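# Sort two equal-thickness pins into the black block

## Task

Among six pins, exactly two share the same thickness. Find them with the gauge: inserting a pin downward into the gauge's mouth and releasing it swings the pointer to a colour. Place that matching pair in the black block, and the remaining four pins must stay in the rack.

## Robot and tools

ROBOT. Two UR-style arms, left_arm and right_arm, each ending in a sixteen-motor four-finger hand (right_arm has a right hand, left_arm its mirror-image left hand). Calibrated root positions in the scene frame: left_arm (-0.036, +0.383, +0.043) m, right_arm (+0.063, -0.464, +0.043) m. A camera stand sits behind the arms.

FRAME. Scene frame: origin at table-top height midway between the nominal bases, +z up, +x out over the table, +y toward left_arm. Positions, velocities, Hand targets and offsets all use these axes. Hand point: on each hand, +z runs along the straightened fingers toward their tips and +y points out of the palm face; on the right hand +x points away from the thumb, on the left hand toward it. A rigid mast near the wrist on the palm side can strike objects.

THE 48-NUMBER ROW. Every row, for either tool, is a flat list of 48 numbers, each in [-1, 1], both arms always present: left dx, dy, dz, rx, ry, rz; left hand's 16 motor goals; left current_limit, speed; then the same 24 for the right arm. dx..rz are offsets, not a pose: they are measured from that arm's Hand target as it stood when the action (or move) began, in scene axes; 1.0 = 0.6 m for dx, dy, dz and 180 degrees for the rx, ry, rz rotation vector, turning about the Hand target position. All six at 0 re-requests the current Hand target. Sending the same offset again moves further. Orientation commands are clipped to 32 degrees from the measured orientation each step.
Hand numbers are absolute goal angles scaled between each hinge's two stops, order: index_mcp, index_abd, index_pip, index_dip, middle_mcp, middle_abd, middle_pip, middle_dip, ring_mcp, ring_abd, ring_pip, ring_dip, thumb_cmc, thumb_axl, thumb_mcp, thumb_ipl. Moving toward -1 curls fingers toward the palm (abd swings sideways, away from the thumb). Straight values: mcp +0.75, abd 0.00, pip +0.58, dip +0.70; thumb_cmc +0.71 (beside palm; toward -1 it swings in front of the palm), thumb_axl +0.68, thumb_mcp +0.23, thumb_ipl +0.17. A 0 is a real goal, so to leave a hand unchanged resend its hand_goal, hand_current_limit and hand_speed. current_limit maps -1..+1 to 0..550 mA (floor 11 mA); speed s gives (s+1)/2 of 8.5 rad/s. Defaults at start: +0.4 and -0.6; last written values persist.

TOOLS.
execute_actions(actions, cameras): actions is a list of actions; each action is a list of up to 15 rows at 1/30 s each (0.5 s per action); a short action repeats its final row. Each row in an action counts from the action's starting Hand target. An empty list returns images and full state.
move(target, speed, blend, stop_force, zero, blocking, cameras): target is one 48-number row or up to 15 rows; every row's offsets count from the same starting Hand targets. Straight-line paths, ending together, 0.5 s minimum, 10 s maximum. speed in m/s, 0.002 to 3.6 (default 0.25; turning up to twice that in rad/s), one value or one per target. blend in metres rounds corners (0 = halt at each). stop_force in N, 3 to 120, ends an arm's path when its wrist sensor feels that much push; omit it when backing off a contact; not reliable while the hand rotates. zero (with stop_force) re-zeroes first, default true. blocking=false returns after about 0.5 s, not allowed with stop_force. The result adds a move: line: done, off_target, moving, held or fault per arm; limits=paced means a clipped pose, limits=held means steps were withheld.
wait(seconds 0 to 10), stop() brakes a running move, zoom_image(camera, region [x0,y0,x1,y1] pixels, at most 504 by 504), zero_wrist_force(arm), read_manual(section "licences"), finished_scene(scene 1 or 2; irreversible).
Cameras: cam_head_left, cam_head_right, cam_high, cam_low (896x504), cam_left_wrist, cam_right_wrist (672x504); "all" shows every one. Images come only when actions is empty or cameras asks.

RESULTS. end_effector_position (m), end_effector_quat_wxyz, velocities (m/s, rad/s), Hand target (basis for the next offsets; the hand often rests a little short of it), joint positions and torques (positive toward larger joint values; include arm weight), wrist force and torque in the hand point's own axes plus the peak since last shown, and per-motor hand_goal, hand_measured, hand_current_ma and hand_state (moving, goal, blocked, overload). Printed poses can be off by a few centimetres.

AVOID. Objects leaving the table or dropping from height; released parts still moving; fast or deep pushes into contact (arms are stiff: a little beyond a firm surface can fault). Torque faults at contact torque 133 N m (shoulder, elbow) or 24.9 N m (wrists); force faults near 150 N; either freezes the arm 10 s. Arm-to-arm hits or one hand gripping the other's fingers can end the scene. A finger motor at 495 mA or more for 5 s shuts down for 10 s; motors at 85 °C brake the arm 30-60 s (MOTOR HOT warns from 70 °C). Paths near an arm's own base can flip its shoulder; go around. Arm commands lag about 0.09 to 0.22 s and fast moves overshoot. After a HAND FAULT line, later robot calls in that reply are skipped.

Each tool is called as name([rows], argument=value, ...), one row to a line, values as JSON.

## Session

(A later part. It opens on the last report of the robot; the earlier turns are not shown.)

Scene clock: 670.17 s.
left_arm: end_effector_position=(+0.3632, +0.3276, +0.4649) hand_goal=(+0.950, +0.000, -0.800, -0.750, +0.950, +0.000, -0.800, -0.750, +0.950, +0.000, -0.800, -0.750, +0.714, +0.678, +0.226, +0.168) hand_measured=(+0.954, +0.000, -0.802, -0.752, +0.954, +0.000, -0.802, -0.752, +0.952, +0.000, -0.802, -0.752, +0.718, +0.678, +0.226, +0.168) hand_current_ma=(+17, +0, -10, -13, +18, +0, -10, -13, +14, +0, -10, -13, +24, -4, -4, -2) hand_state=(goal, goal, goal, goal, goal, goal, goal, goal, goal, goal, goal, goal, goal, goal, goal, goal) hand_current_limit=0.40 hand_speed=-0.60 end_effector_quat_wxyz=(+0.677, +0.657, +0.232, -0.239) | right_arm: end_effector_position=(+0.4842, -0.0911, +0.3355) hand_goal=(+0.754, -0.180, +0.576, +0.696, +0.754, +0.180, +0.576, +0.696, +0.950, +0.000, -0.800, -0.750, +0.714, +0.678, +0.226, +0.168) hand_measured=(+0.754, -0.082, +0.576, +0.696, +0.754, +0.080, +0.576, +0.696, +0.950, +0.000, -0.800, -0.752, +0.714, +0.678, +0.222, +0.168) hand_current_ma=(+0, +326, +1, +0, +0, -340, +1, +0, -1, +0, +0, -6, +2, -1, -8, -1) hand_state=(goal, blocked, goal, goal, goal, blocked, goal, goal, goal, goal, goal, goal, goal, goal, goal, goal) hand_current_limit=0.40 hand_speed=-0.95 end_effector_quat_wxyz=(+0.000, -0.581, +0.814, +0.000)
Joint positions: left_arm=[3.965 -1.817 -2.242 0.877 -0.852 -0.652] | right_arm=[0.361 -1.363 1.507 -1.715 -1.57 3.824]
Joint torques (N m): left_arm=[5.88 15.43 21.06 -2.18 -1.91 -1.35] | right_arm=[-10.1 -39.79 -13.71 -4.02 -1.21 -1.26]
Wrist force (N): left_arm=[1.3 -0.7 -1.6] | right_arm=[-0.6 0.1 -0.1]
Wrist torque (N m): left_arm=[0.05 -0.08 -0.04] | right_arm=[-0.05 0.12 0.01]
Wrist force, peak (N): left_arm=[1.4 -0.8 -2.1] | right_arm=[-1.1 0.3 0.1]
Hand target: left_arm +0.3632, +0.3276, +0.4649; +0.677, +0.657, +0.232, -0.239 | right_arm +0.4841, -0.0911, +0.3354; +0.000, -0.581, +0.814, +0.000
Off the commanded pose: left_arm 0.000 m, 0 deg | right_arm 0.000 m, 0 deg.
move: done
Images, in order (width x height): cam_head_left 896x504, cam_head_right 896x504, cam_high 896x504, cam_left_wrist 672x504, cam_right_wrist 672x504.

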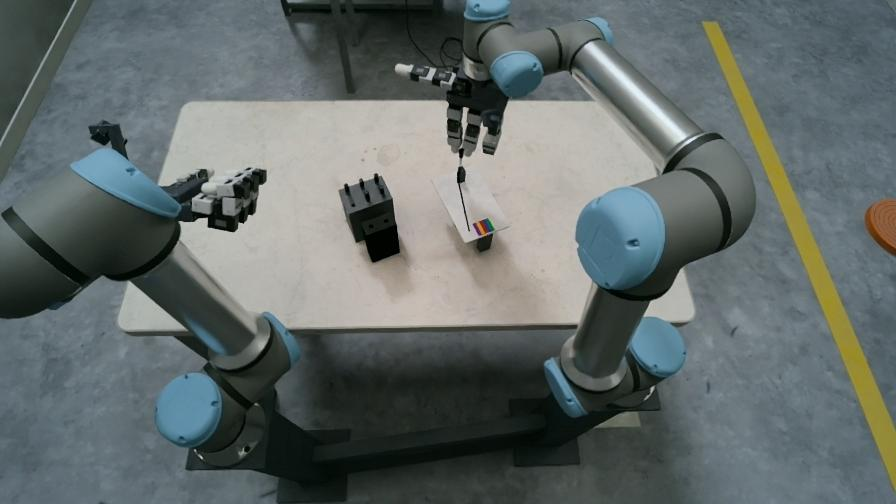

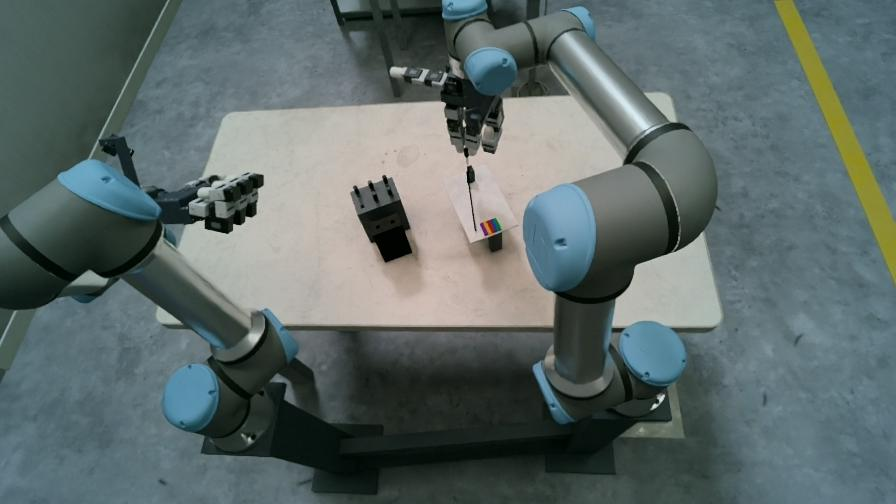

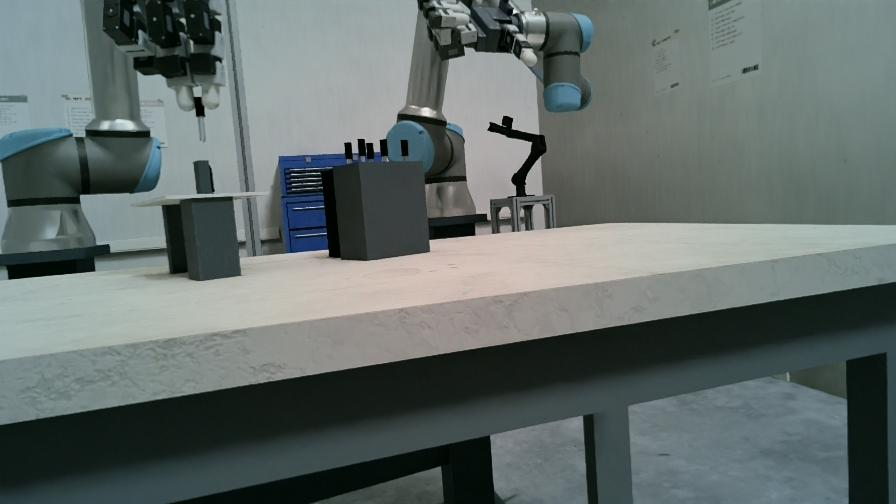

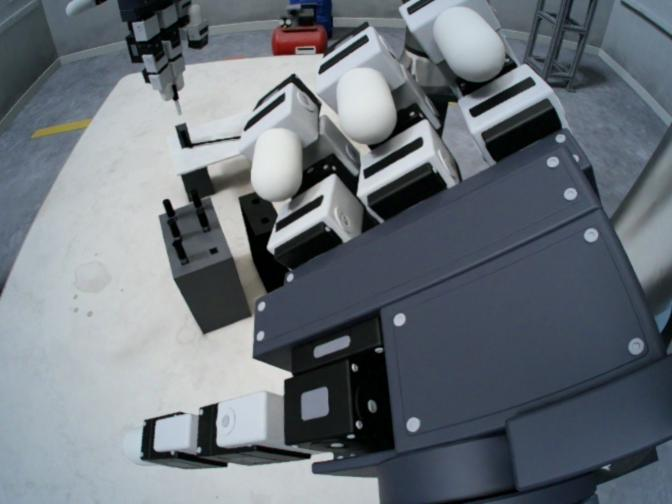

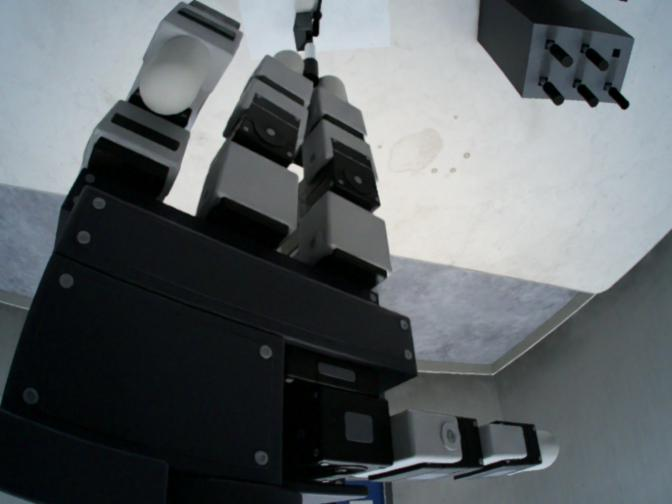

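move(target=[0,0,0,0,0,0,0.95,0,-0.8,-0.75,0.95,0,-0.8,-0.75,0.95,0,-0.8,-0.75,0.714,0.678,0.226,0.168,0.4,-0.6,0.0028,0.001,-0.045,0,0,0,0.754,-0.18,0.576,0.696,0.754,0.18,0.576,0.696,0.95,0,-0.8,-0.75,0.714,0.678,0.226,0.168,0.4,-0.95], speed=0.03, stop_force=5, cameras=["cam_right_wrist","cam_high","cam_left_wrist","cam_head_left","cam_head_right"])

zoom_image(camera="cam_right_wrist", region=[280, 0, 340, 60])

zoom_image(camera="cam_high", region=[160, 80, 280, 200])

zoom_image(camera="cam_left_wrist", region=[160, 90, 230, 160])

Scene clock: 686.63 s.
left_arm: end_effector_position=(+0.3632, +0.3276, +0.4649) hand_goal=(+0.950, +0.000, -0.800, -0.750, +0.950, +0.000, -0.800, -0.750, +0.950, +0.000, -0.800, -0.750, +0.714, +0.678, +0.226, +0.168) hand_measured=(+0.954, +0.000, -0.802, -0.752, +0.954, +0.000, -0.802, -0.752, +0.952, +0.000, -0.802, -0.752, +0.718, +0.678, +0.226, +0.168) hand_current_ma=(+17, +0, -10, -13, +18, +0, -10, -13, +14, +0, -10, -13, +24, -4, -4, -2) hand_state=(goal, goal, goal, goal, goal, goal, goal, goal, goal, goal, goal, goal, goal, goal, goal, goal) hand_current_limit=0.40 hand_speed=-0.60 end_effector_quat_wxyz=(+0.677, +0.657, +0.232, -0.239) | right_arm: end_effector_position=(+0.4858, -0.0905, +0.3084) hand_goal=(+0.754, -0.180, +0.576, +0.696, +0.754, +0.180, +0.576, +0.696, +0.950, +0.000, -0.800, -0.750, +0.714, +0.678, +0.226, +0.168) hand_measured=(+0.754, -0.082, +0.576, +0.696, +0.754, +0.080, +0.576, +0.696, +0.950, +0.000, -0.800, -0.752, +0.714, +0.678, +0.222, +0.168) hand_current_ma=(+0, +326, +1, +0, +0, -340, +1, +0, -1, +0, +0, -6, +2, -1, -8, -1) hand_state=(goal, blocked, goal, goal, goal, blocked, goal, goal, goal, goal, goal, goal, goal, goal, goal, goal) hand_current_limit=0.40 hand_speed=-0.95 end_effector_quat_wxyz=(+0.000, -0.581, +0.814, +0.000)
Joint positions: left_arm=[3.965 -1.817 -2.242 0.877 -0.852 -0.652] | right_arm=[0.361 -1.347 1.558 -1.782 -1.57 3.824]
Joint torques (N m): left_arm=[5.85 14.84 21.88 -2.21 -1.79 -1.25] | right_arm=[-10.06 -22.64 -14.6 -4.01 0.18 -0.61]
Wrist force (N): left_arm=[1.3 -0.8 -1.9] | right_arm=[-1.0 0.2 0.2]
Wrist torque (N m): left_arm=[0.07 -0.08 -0.05] | right_arm=[-0.03 0.16 -0.01]
Wrist force, peak (N): left_arm=[1.4 -0.6 -2.2] | right_arm=[-1.2 0.2 -0.1]
Hand target: left_arm +0.3632, +0.3276, +0.4649; +0.677, +0.657, +0.232, -0.239 | right_arm +0.4858, -0.0905, +0.3084; +0.000, -0.581, +0.814, +0.000
Off the commanded pose: left_arm 0.000 m, 0 deg | right_arm 0.000 m, 0 deg.
move: done
Images, in order (width x height): cam_head_left 896x504, cam_head_right 896x504, cam_high 896x504, cam_left_wrist 672x504, cam_right_wrist 672x504.

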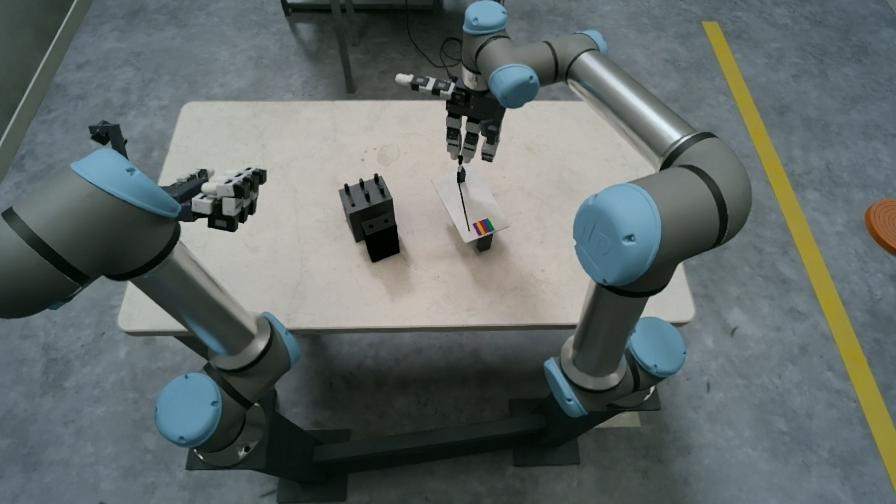

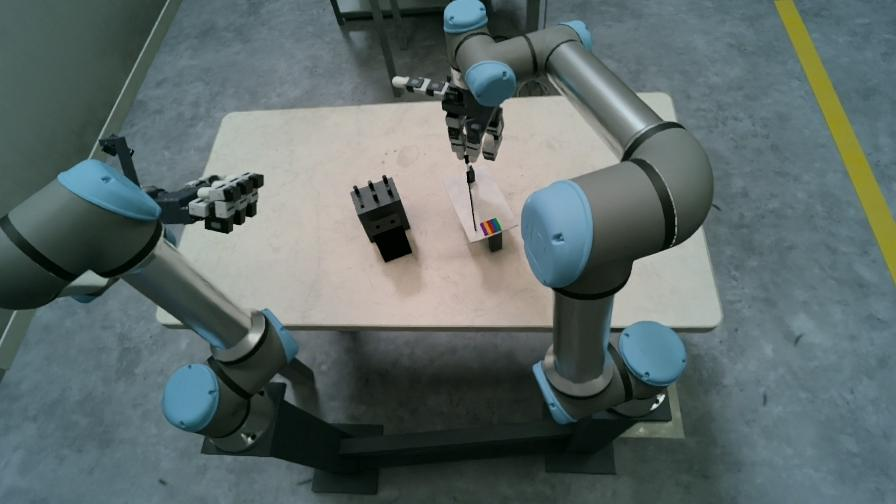

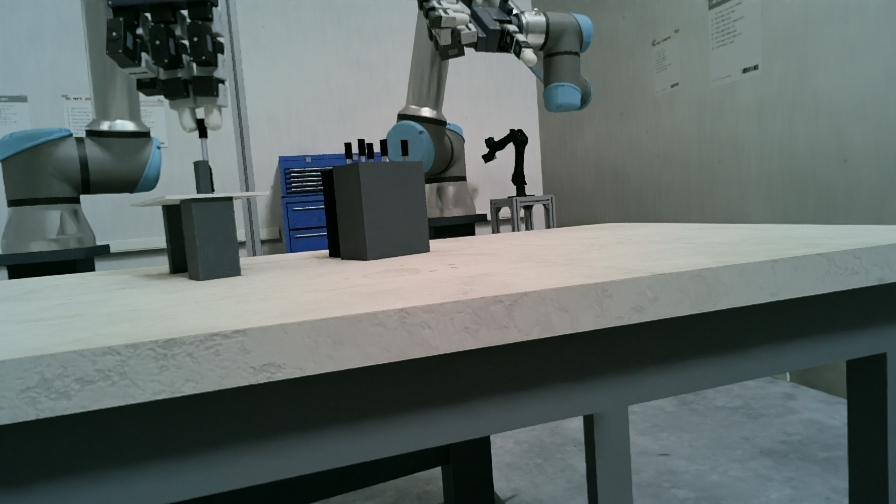

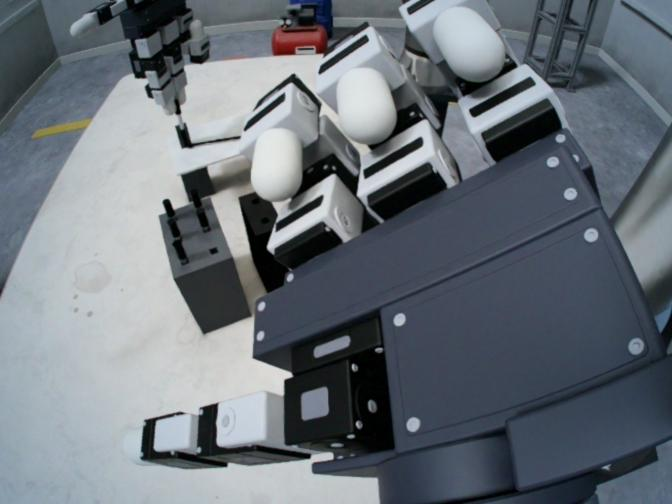

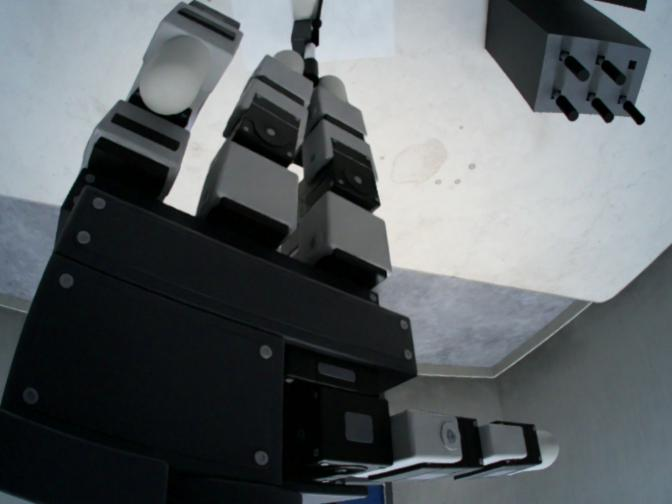

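Scaled by 8.400 from the camera's 672x504 image, which has a finer 960x720 frame.

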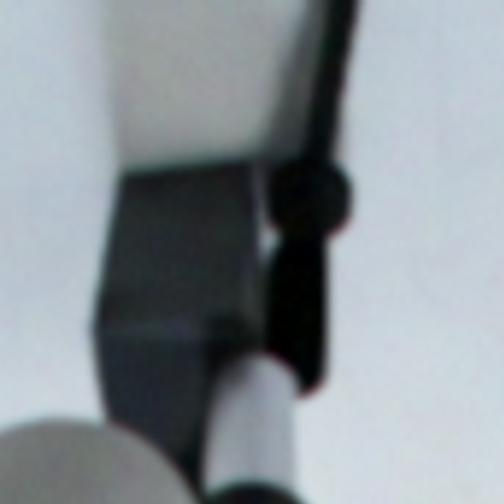

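Scaled by 4.200.

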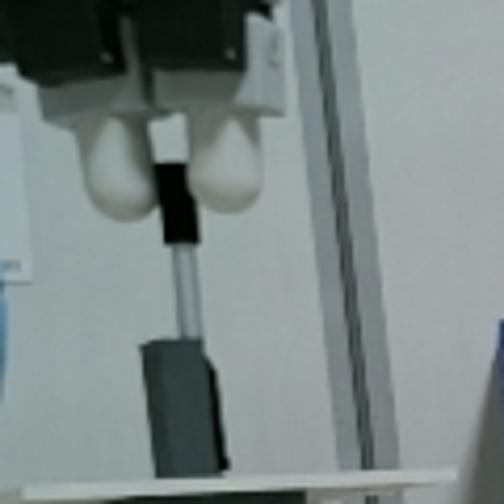

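Scaled by 7.200 from the camera's 672x504 image, which has a finer 960x720 frame.

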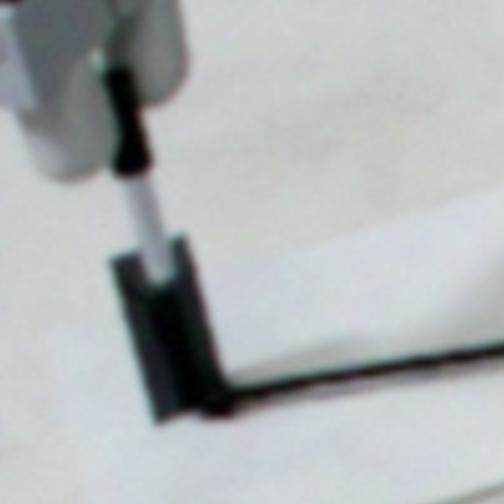

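move(target=[0,0,0,0,0,0, 0.95,0,-0.8,-0.75, 0.95,0,-0.8,-0.75, 0.95,0,-0.8,-0.75, 0.714,0.678,0.226,0.168,0.4,-0.6, 0,0,-0.03,0,0,0, 0.754,-0.18,0.576,0.696,0.754,0.18,0.576,0.696,0.95,0,-0.8,-0.75,0.714,0.678,0.226,0.168,0.4,-0.95], speed=0.03, stop_force=6, cameras=["cam_left_wrist","cam_right_wrist","cam_high","cam_head_left"])

Scene clock: 716.03 s.
left_arm: end_effector_position=(+0.3632, +0.3276, +0.4649) hand_goal=(+0.950, +0.000, -0.800, -0.750, +0.950, +0.000, -0.800, -0.750, +0.950, +0.000, -0.800, -0.750, +0.714, +0.678, +0.226, +0.168) hand_measured=(+0.954, +0.000, -0.802, -0.752, +0.954, +0.000, -0.802, -0.752, +0.952, +0.000, -0.802, -0.752, +0.718, +0.678, +0.226, +0.168) hand_current_ma=(+17, +0, -10, -13, +18, +0, -10, -13, +14, +0, -10, -13, +24, -4, -4, -2) hand_state=(goal, goal, goal, goal, goal, goal, goal, goal, goal, goal, goal, goal, goal, goal, goal, goal) hand_current_limit=0.40 hand_speed=-0.60 end_effector_quat_wxyz=(+0.677, +0.657, +0.232, -0.239) | right_arm: end_effector_position=(+0.4858, -0.0905, +0.2904) hand_goal=(+0.754, -0.180, +0.576, +0.696, +0.754, +0.180, +0.576, +0.696, +0.950, +0.000, -0.800, -0.750, +0.714, +0.678, +0.226, +0.168) hand_measured=(+0.754, -0.102, +0.576, +0.696, +0.752, +0.094, +0.576, +0.696, +0.950, +0.000, -0.800, -0.752, +0.714, +0.678, +0.222, +0.168) hand_current_ma=(-2, +251, +1, +0, -2, -281, +0, +0, -1, +0, +0, -6, +2, -1, -8, -1) hand_state=(goal, blocked, goal, goal, goal, blocked, goal, goal, goal, goal, goal, goal, goal, goal, goal, goal) hand_current_limit=0.40 hand_speed=-0.95 end_effector_quat_wxyz=(+0.000, -0.581, +0.814, +0.000)
Joint positions: left_arm=[3.965 -1.817 -2.242 0.877 -0.852 -0.652] | right_arm=[0.361 -1.337 1.593 -1.826 -1.57 3.824]
Joint torques (N m): left_arm=[6.06 15.24 21.83 -2.15 -1.62 -1.27] | right_arm=[-8.92 -22.59 -15.06 -3.96 -0.62 0.42]
Wrist force (N): left_arm=[1.1 -0.7 -1.8] | right_arm=[-0.6 0.0 0.1]
Wrist torque (N m): left_arm=[0.07 -0.06 -0.06] | right_arm=[-0.06 0.10 0.02]
Wrist force, peak (N): left_arm=[1.3 -0.9 -2.2] | right_arm=[-0.8 -0.2 -4.3]
Hand target: left_arm +0.3632, +0.3276, +0.4649; +0.677, +0.657, +0.232, -0.239 | right_arm +0.4858, -0.0905, +0.2904; +0.000, -0.581, +0.814, +0.000
Off the commanded pose: left_arm 0.000 m, 0 deg | right_arm 0.000 m, 0 deg.
move: done
Images, in order (width x height): cam_head_left 896x504, cam_high 896x504, cam_left_wrist 672x504, cam_right_wrist 672x504.

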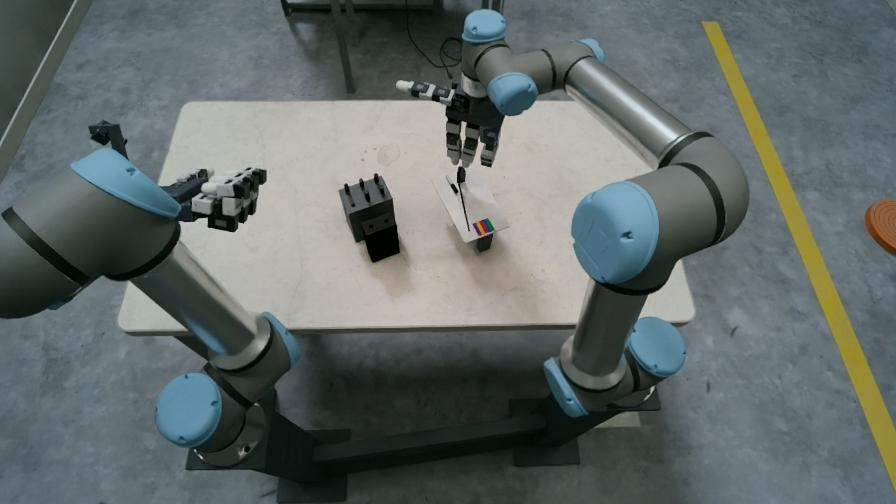

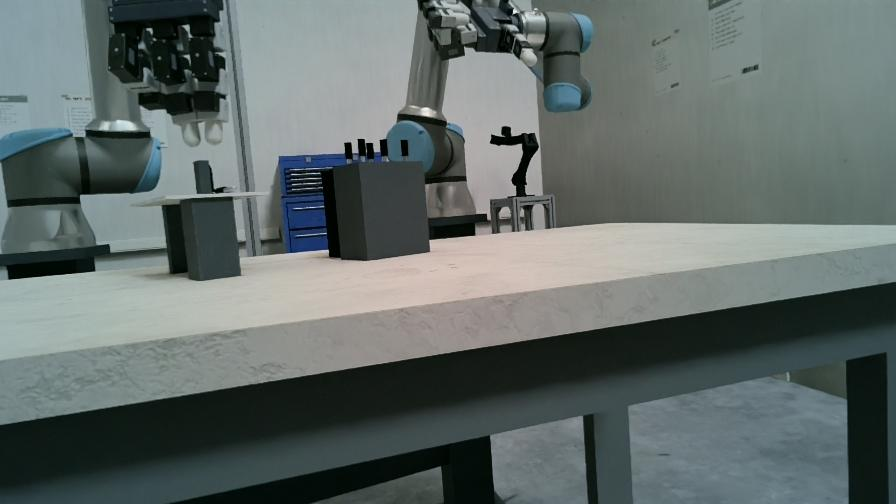

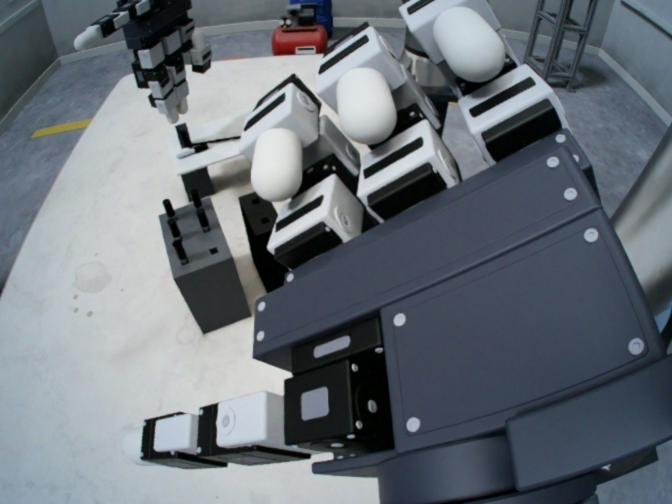

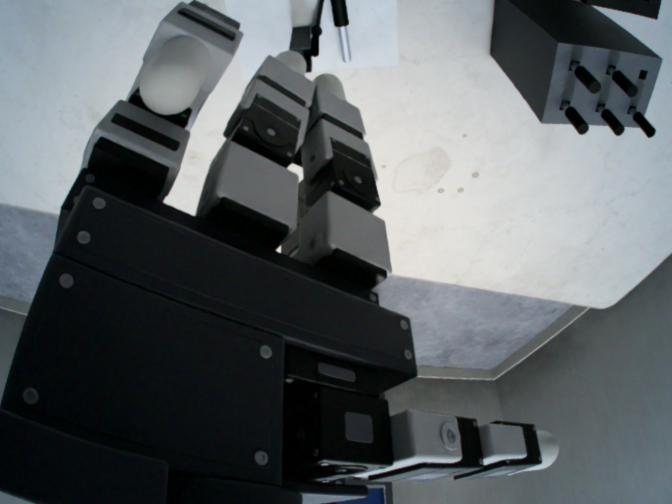

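zoom_image(camera="cam_right_wrist", region=[230, 0, 430, 120])

zoom_image(camera="cam_high", region=[120, 110, 300, 230])

zoom_image(camera="cam_left_wrist", region=[130, 90, 290, 210])

zoom_image(camera="cam_head_left", region=[410, 120, 550, 260])

Scaled by 2.520 from the camera's 672x504 image, which has a finer 960x720 frame.

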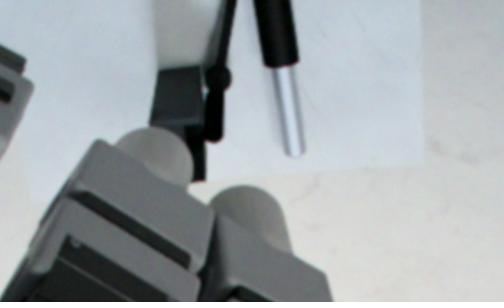

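Scaled by 2.800.

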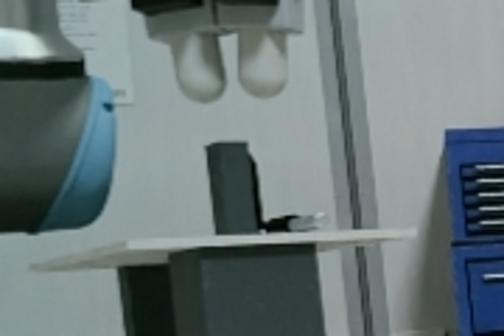

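Scaled by 3.150 from the camera's 672x504 image, which has a finer 960x720 frame.

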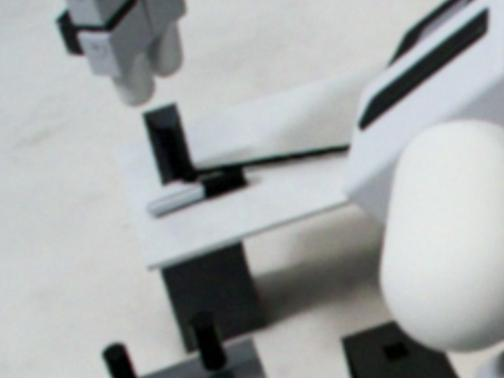

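Scaled by 3.600.

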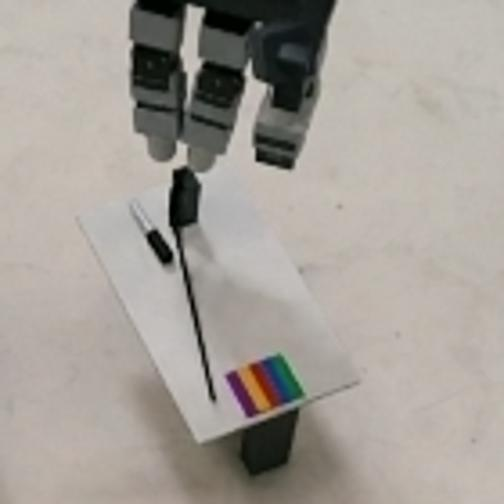

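move([
  [0,0,0,0,0,0, 0.95,0,-0.8,-0.75, 0.95,0,-0.8,-0.75, 0.95,0,-0.8,-0.75, 0.714,0.678,0.226,0.168,0.4,-0.6, 0,0,0.05,0,0,0, 0.754,-0.18,0.576,0.696,0.754,0.18,0.576,0.696,0.95,0,-0.8,-0.75,0.714,0.678,0.226,0.168,0.4,-0.95],
  [0,0,0,0,0,0, 0.95,0,-0.8,-0.75, 0.95,0,-0.8,-0.75, 0.95,0,-0.8,-0.75, 0.714,0.678,0.226,0.168,0.4,-0.6, -0.098,-0.174,0.05,0,0,0, 0.754,0.03,0.576,0.696,0.754,-0.03,0.576,0.696,0.95,0,-0.8,-0.75,0.714,0.678,0.226,0.168,0.4,-0.6],
], speed=0.25, blend=[0.02,0], cameras=["cam_right_wrist","cam_high"])

zoom_image(camera="cam_right_wrist", region=[380, 60, 560, 200])

Scene clock: 846.20 s.
left_arm: end_effector_position=(+0.3632, +0.3276, +0.4649) hand_goal=(+0.950, +0.000, -0.800, -0.750, +0.950, +0.000, -0.800, -0.750, +0.950, +0.000, -0.800, -0.750, +0.714, +0.678, +0.226, +0.168) hand_measured=(+0.954, +0.000, -0.802, -0.752, +0.954, +0.000, -0.802, -0.752, +0.952, +0.000, -0.802, -0.752, +0.718, +0.678, +0.226, +0.168) hand_current_ma=(+17, +0, -10, -13, +18, +0, -10, -13, +14, +0, -10, -13, +24, -4, -4, -2) hand_state=(goal, goal, goal, goal, goal, goal, goal, goal, goal, goal, goal, goal, goal, goal, goal, goal) hand_current_limit=0.40 hand_speed=-0.60 end_effector_quat_wxyz=(+0.677, +0.657, +0.232, -0.239) | right_arm: end_effector_position=(+0.4270, -0.1949, +0.3204) hand_goal=(+0.754, +0.030, +0.576, +0.696, +0.754, -0.030, +0.576, +0.696, +0.950, +0.000, -0.800, -0.750, +0.714, +0.678, +0.226, +0.168) hand_measured=(+0.754, +0.028, +0.576, +0.696, +0.752, -0.028, +0.576, +0.696, +0.950, +0.000, -0.800, -0.752, +0.714, +0.678, +0.222, +0.168) hand_current_ma=(-2, -5, +1, +0, -2, +5, +0, +0, -1, +0, +0, -6, +2, -1, -8, -1) hand_state=(goal, goal, goal, goal, goal, goal, goal, goal, goal, goal, goal, goal, goal, goal, goal, goal) hand_current_limit=0.40 hand_speed=-0.60 end_effector_quat_wxyz=(+0.000, -0.581, +0.814, +0.000)
Joint positions: left_arm=[3.965 -1.817 -2.242 0.877 -0.852 -0.652] | right_arm=[0.199 -1.6 1.807 -1.777 -1.57 3.662]
Joint torques (N m): left_arm=[6.24 15.59 21 -2.01 -1.69 -1.15] | right_arm=[-10.68 -29.08 -14.71 -1.28 2.67 -1.46]
Wrist force (N): left_arm=[1.2 -0.6 -2.0] | right_arm=[-0.6 -0.3 -0.5]
Wrist torque (N m): left_arm=[0.10 -0.08 -0.06] | right_arm=[-0.04 0.06 0.04]
Wrist force, peak (N): left_arm=[1.2 -0.9 -2.1] | right_arm=[-1.8 -0.4 -0.9]
Hand target: left_arm +0.3632, +0.3276, +0.4649; +0.677, +0.657, +0.232, -0.239 | right_arm +0.4270, -0.1949, +0.3204; +0.000, -0.581, +0.814, +0.000
Off the commanded pose: left_arm 0.000 m, 0 deg | right_arm 0.000 m, 0 deg.
move: done; blend cut to 0.015 m at target 1
Images, in order (width x height): cam_high 896x504, cam_right_wrist 672x504.

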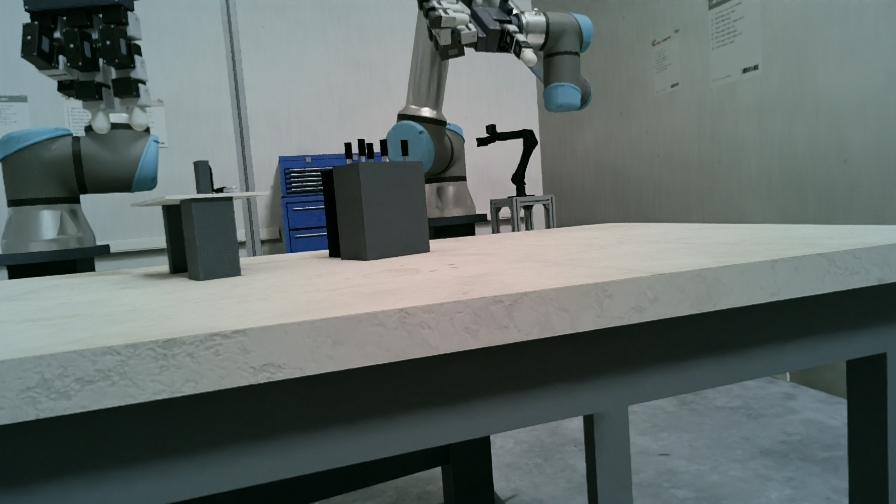

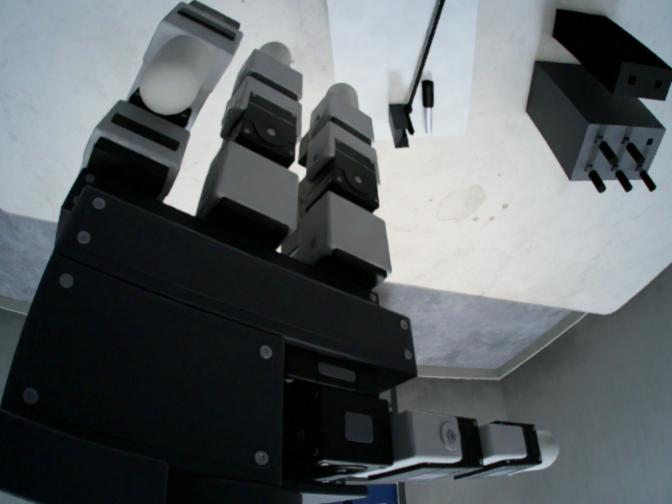

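Scaled by 2.800 from the camera's 672x504 image, which has a finer 960x720 frame.

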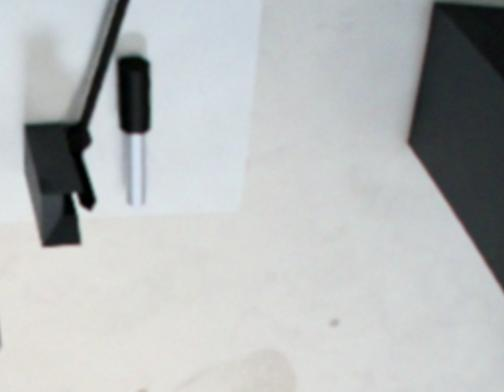

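zoom_image(camera="cam_right_wrist", region=[380, 70, 460, 150])

zoom_image(camera="cam_high", region=[160, 140, 270, 220])

Scaled by 6.300 from the camera's 672x504 image, which has a finer 960x720 frame.

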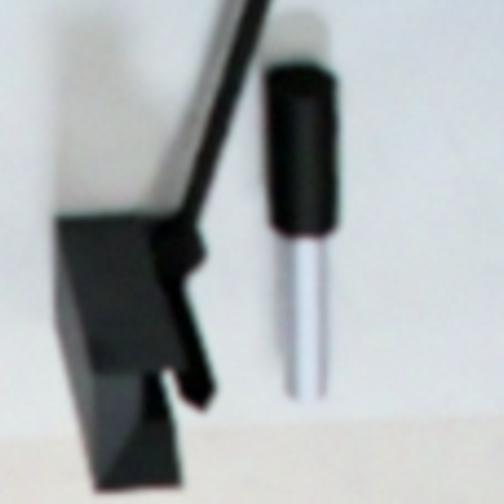

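Scaled by 4.582.

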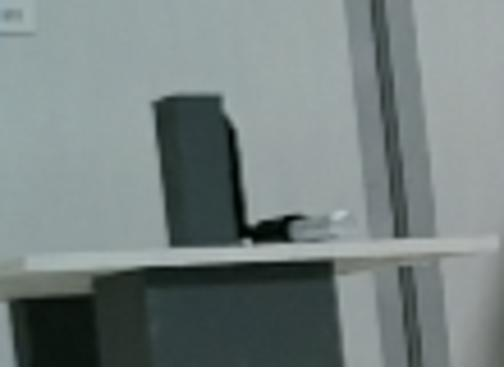

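move(target=[0,0,0,0,0,0, 0.95,0,-0.8,-0.75, 0.95,0,-0.8,-0.75, 0.95,0,-0.8,-0.75, 0.714,0.678,0.226,0.168,0.4,-0.6, 0.0703,0.0898,-0.018,0,0,0.2778, 0.754,-0.12,0.576,0.696,0.754,0.12,0.576,0.696,0.95,0,-0.8,-0.75,0.714,0.678,0.226,0.168,0.4,-0.9], speed=0.2, cameras=["cam_right_wrist","cam_left_wrist","cam_high"])

zoom_image(camera="cam_right_wrist", region=[230, 0, 410, 130])

Scene clock: 941.87 s.
left_arm: end_effector_position=(+0.3632, +0.3276, +0.4649) hand_goal=(+0.950, +0.000, -0.800, -0.750, +0.950, +0.000, -0.800, -0.750, +0.950, +0.000, -0.800, -0.750, +0.714, +0.678, +0.226, +0.168) hand_measured=(+0.954, +0.000, -0.802, -0.752, +0.954, +0.000, -0.802, -0.752, +0.952, +0.000, -0.802, -0.752, +0.718, +0.678, +0.226, +0.168) hand_current_ma=(+17, +0, -10, -13, +18, +0, -10, -13, +14, +0, -10, -13, +24, -4, -4, -2) hand_state=(goal, goal, goal, goal, goal, goal, goal, goal, goal, goal, goal, goal, goal, goal, goal, goal) hand_current_limit=0.40 hand_speed=-0.60 end_effector_quat_wxyz=(+0.677, +0.657, +0.232, -0.239) | right_arm: end_effector_position=(+0.4692, -0.1411, +0.3096) hand_goal=(+0.754, -0.120, +0.576, +0.696, +0.754, +0.120, +0.576, +0.696, +0.950, +0.000, -0.800, -0.750, +0.714, +0.678, +0.226, +0.168) hand_measured=(+0.754, -0.094, +0.576, +0.696, +0.752, +0.094, +0.576, +0.696, +0.950, +0.000, -0.800, -0.752, +0.714, +0.678, +0.222, +0.168) hand_current_ma=(-2, +66, +1, +0, -2, -66, +0, +0, -1, +0, +0, -6, +2, -1, -8, -1) hand_state=(goal, blocked, goal, goal, goal, blocked, goal, goal, goal, goal, goal, goal, goal, goal, goal, goal) hand_current_limit=0.40 hand_speed=-0.90 end_effector_quat_wxyz=(+0.000, +0.870, -0.492, +0.000) end_effector_velocity=(+0.000, +0.000, +0.001) end_effector_angular_velocity=(+0.001, +0.000, +0.006)
Joint positions: left_arm=[3.965 -1.817 -2.242 0.877 -0.852 -0.652] | right_arm=[0.401 -1.327 1.53 -1.773 -1.57 2.992]
Joint velocities: left_arm=[within noise] | right_arm=[0.001 -0.001 -0.001 0.002 0 -0.005]
Joint torques (N m): left_arm=[5.24 14.19 21.84 -1.98 -1.65 -1.28] | right_arm=[10.37 -24.57 -26.04 -1.1 2.36 -1.35]
Wrist force (N): left_arm=[1.0 -0.6 -1.6] | right_arm=[-0.4 -0.4 0.0]
Wrist torque (N m): left_arm=[0.07 -0.05 -0.07] | right_arm=[-0.08 0.08 0.01]
Wrist force, peak (N): left_arm=[1.3 -0.7 -2.2] | right_arm=[-0.6 -0.6 -0.5]
Hand target: left_arm +0.3632, +0.3276, +0.4649; +0.677, +0.657, +0.232, -0.239 | right_arm +0.4692, -0.1411, +0.3096; +0.000, +0.871, -0.492, +0.000
Off the commanded pose: left_arm 0.000 m, 0 deg | right_arm 0.000 m, 0 deg.
move: done
Images, in order (width x height): cam_high 896x504, cam_left_wrist 672x504, cam_right_wrist 672x504.

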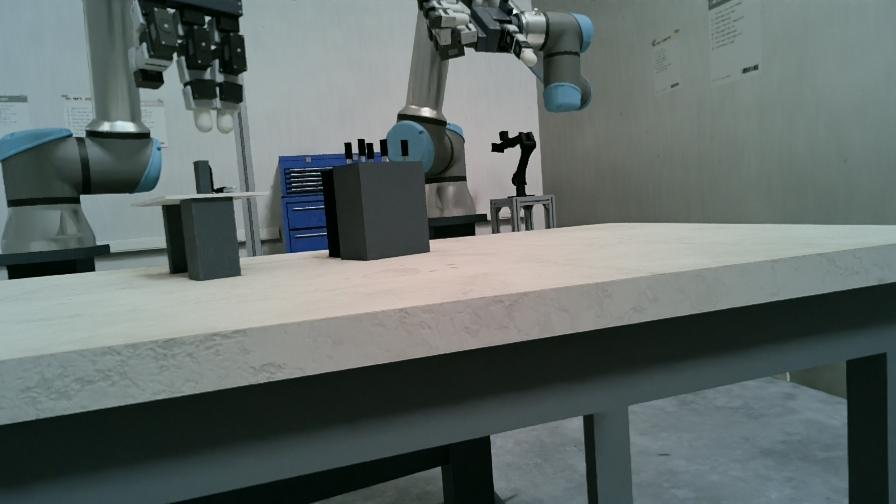

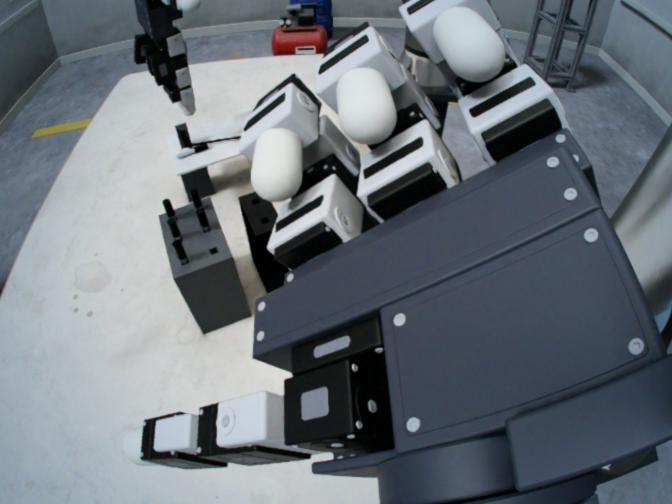

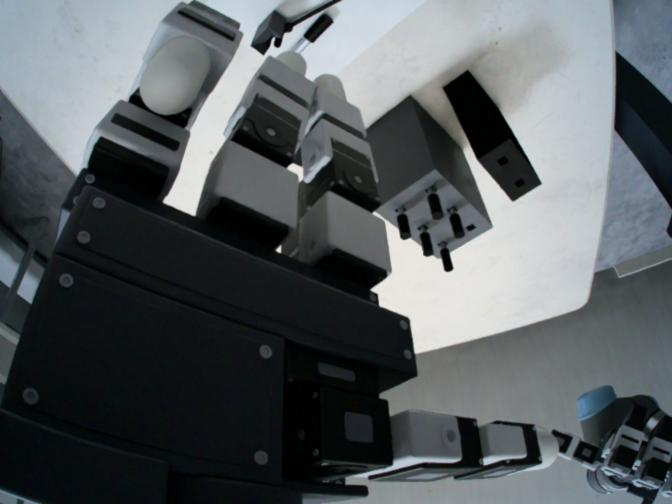

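Scaled by 2.800 from the camera's 672x504 image, which has a finer 960x720 frame.

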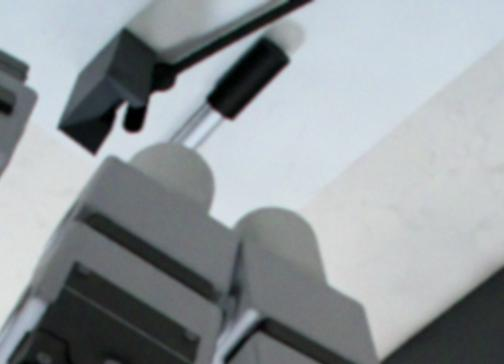

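move(target=[0,0,0,0,0,0, 0.95,0,-0.8,-0.75, 0.95,0,-0.8,-0.75, 0.95,0,-0.8,-0.75, 0.714,0.678,0.226,0.168,0.4,-0.6, -0.0125,-0.0028,-0.0493,0,0,0, 0.754,-0.12,0.576,0.696,0.754,0.12,0.576,0.696,0.95,0,-0.8,-0.75,0.714,0.678,0.226,0.168,0.4,-0.9], speed=0.1, cameras=["cam_right_wrist","cam_left_wrist","cam_high"])

zoom_image(camera="cam_right_wrist", region=[230, 0, 410, 130])

zoom_image(camera="cam_high", region=[140, 100, 290, 220])

zoom_image(camera="cam_left_wrist", region=[130, 60, 270, 180])

Scene clock: 963.90 s.
left_arm: end_effector_position=(+0.3632, +0.3276, +0.4649) hand_goal=(+0.950, +0.000, -0.800, -0.750, +0.950, +0.000, -0.800, -0.750, +0.950, +0.000, -0.800, -0.750, +0.714, +0.678, +0.226, +0.168) hand_measured=(+0.954, +0.000, -0.802, -0.752, +0.954, +0.000, -0.802, -0.752, +0.952, +0.000, -0.802, -0.752, +0.718, +0.678, +0.226, +0.168) hand_current_ma=(+17, +0, -10, -13, +18, +0, -10, -13, +14, +0, -10, -13, +24, -4, -4, -2) hand_state=(goal, goal, goal, goal, goal, goal, goal, goal, goal, goal, goal, goal, goal, goal, goal, goal) hand_current_limit=0.40 hand_speed=-0.60 end_effector_quat_wxyz=(+0.677, +0.657, +0.232, -0.239) | right_arm: end_effector_position=(+0.4617, -0.1427, +0.2801) hand_goal=(+0.754, -0.120, +0.576, +0.696, +0.754, +0.120, +0.576, +0.696, +0.950, +0.000, -0.800, -0.750, +0.714, +0.678, +0.226, +0.168) hand_measured=(+0.754, -0.094, +0.576, +0.696, +0.752, +0.094, +0.576, +0.696, +0.950, +0.000, -0.800, -0.752, +0.714, +0.678, +0.222, +0.168) hand_current_ma=(-2, +66, +1, +0, -2, -66, +0, +0, -1, +0, +0, -6, +2, -1, -8, -1) hand_state=(goal, blocked, goal, goal, goal, blocked, goal, goal, goal, goal, goal, goal, goal, goal, goal, goal) hand_current_limit=0.40 hand_speed=-0.90 end_effector_quat_wxyz=(+0.000, +0.871, -0.492, +0.000)
Joint positions: left_arm=[3.965 -1.817 -2.242 0.877 -0.852 -0.652] | right_arm=[0.403 -1.327 1.607 -1.85 -1.57 2.993]
Joint torques (N m): left_arm=[5.32 15.07 21.45 -1.92 -1.41 -1.37] | right_arm=[11.64 -22.71 -15.15 -3.81 -0.19 1.11]
Wrist force (N): left_arm=[1.1 -0.8 -1.8] | right_arm=[-0.5 -0.1 -0.3]
Wrist torque (N m): left_arm=[0.06 -0.05 -0.07] | right_arm=[-0.03 0.11 -0.12]
Wrist force, peak (N): left_arm=[1.0 -0.8 -2.2] | right_arm=[-1.1 0.3 -0.4]
Hand target: left_arm +0.3632, +0.3276, +0.4649; +0.677, +0.657, +0.232, -0.239 | right_arm +0.4617, -0.1427, +0.2800; +0.000, +0.871, -0.492, +0.000
Off the commanded pose: left_arm 0.000 m, 0 deg | right_arm 0.000 m, 0 deg.
move: done
Images, in order (width x height): cam_high 896x504, cam_left_wrist 672x504, cam_right_wrist 672x504.

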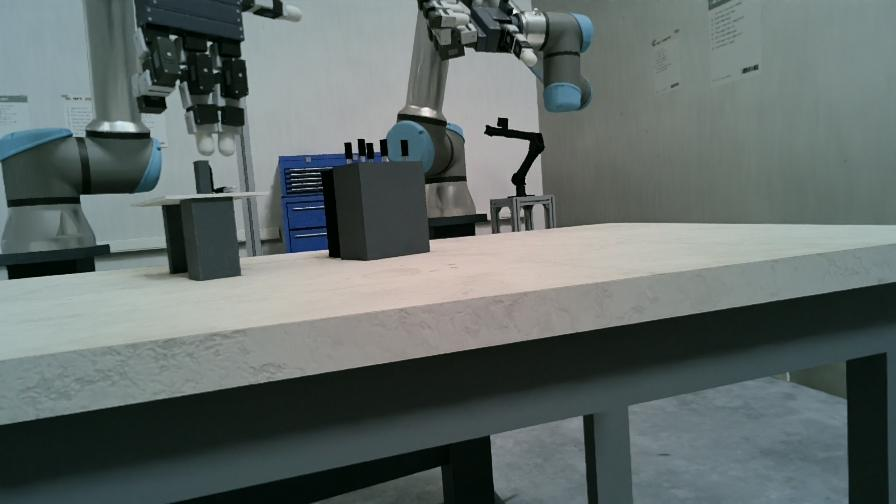

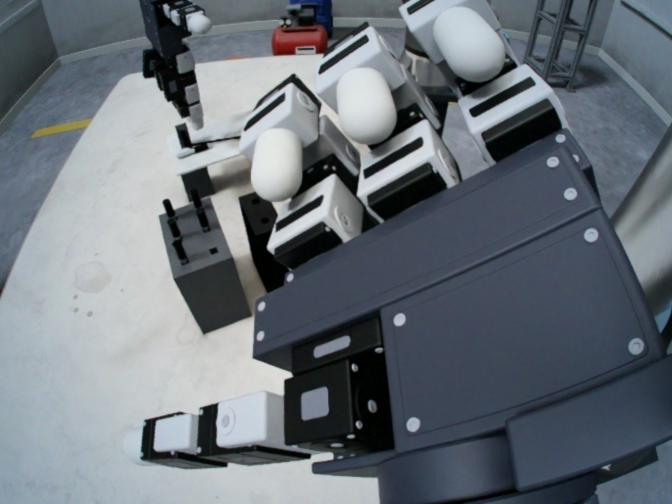

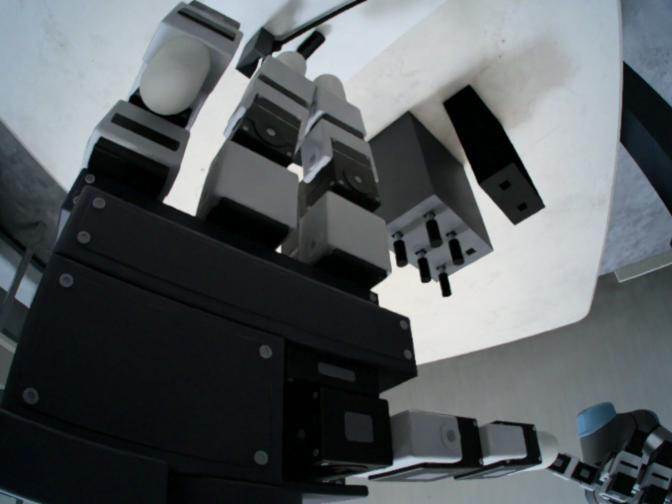

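Scaled by 2.800 from the camera's 672x504 image, which has a finer 960x720 frame.

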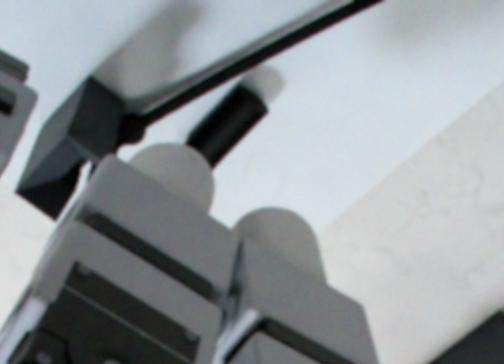

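Scaled by 3.360.

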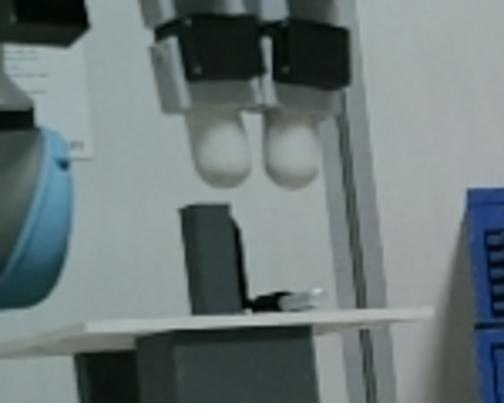

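Scaled by 3.600 from the camera's 672x504 image, which has a finer 960x720 frame.

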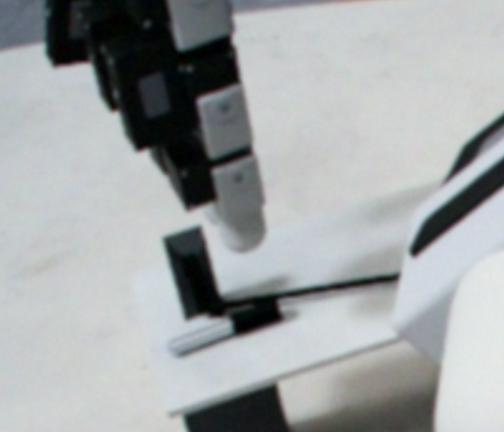

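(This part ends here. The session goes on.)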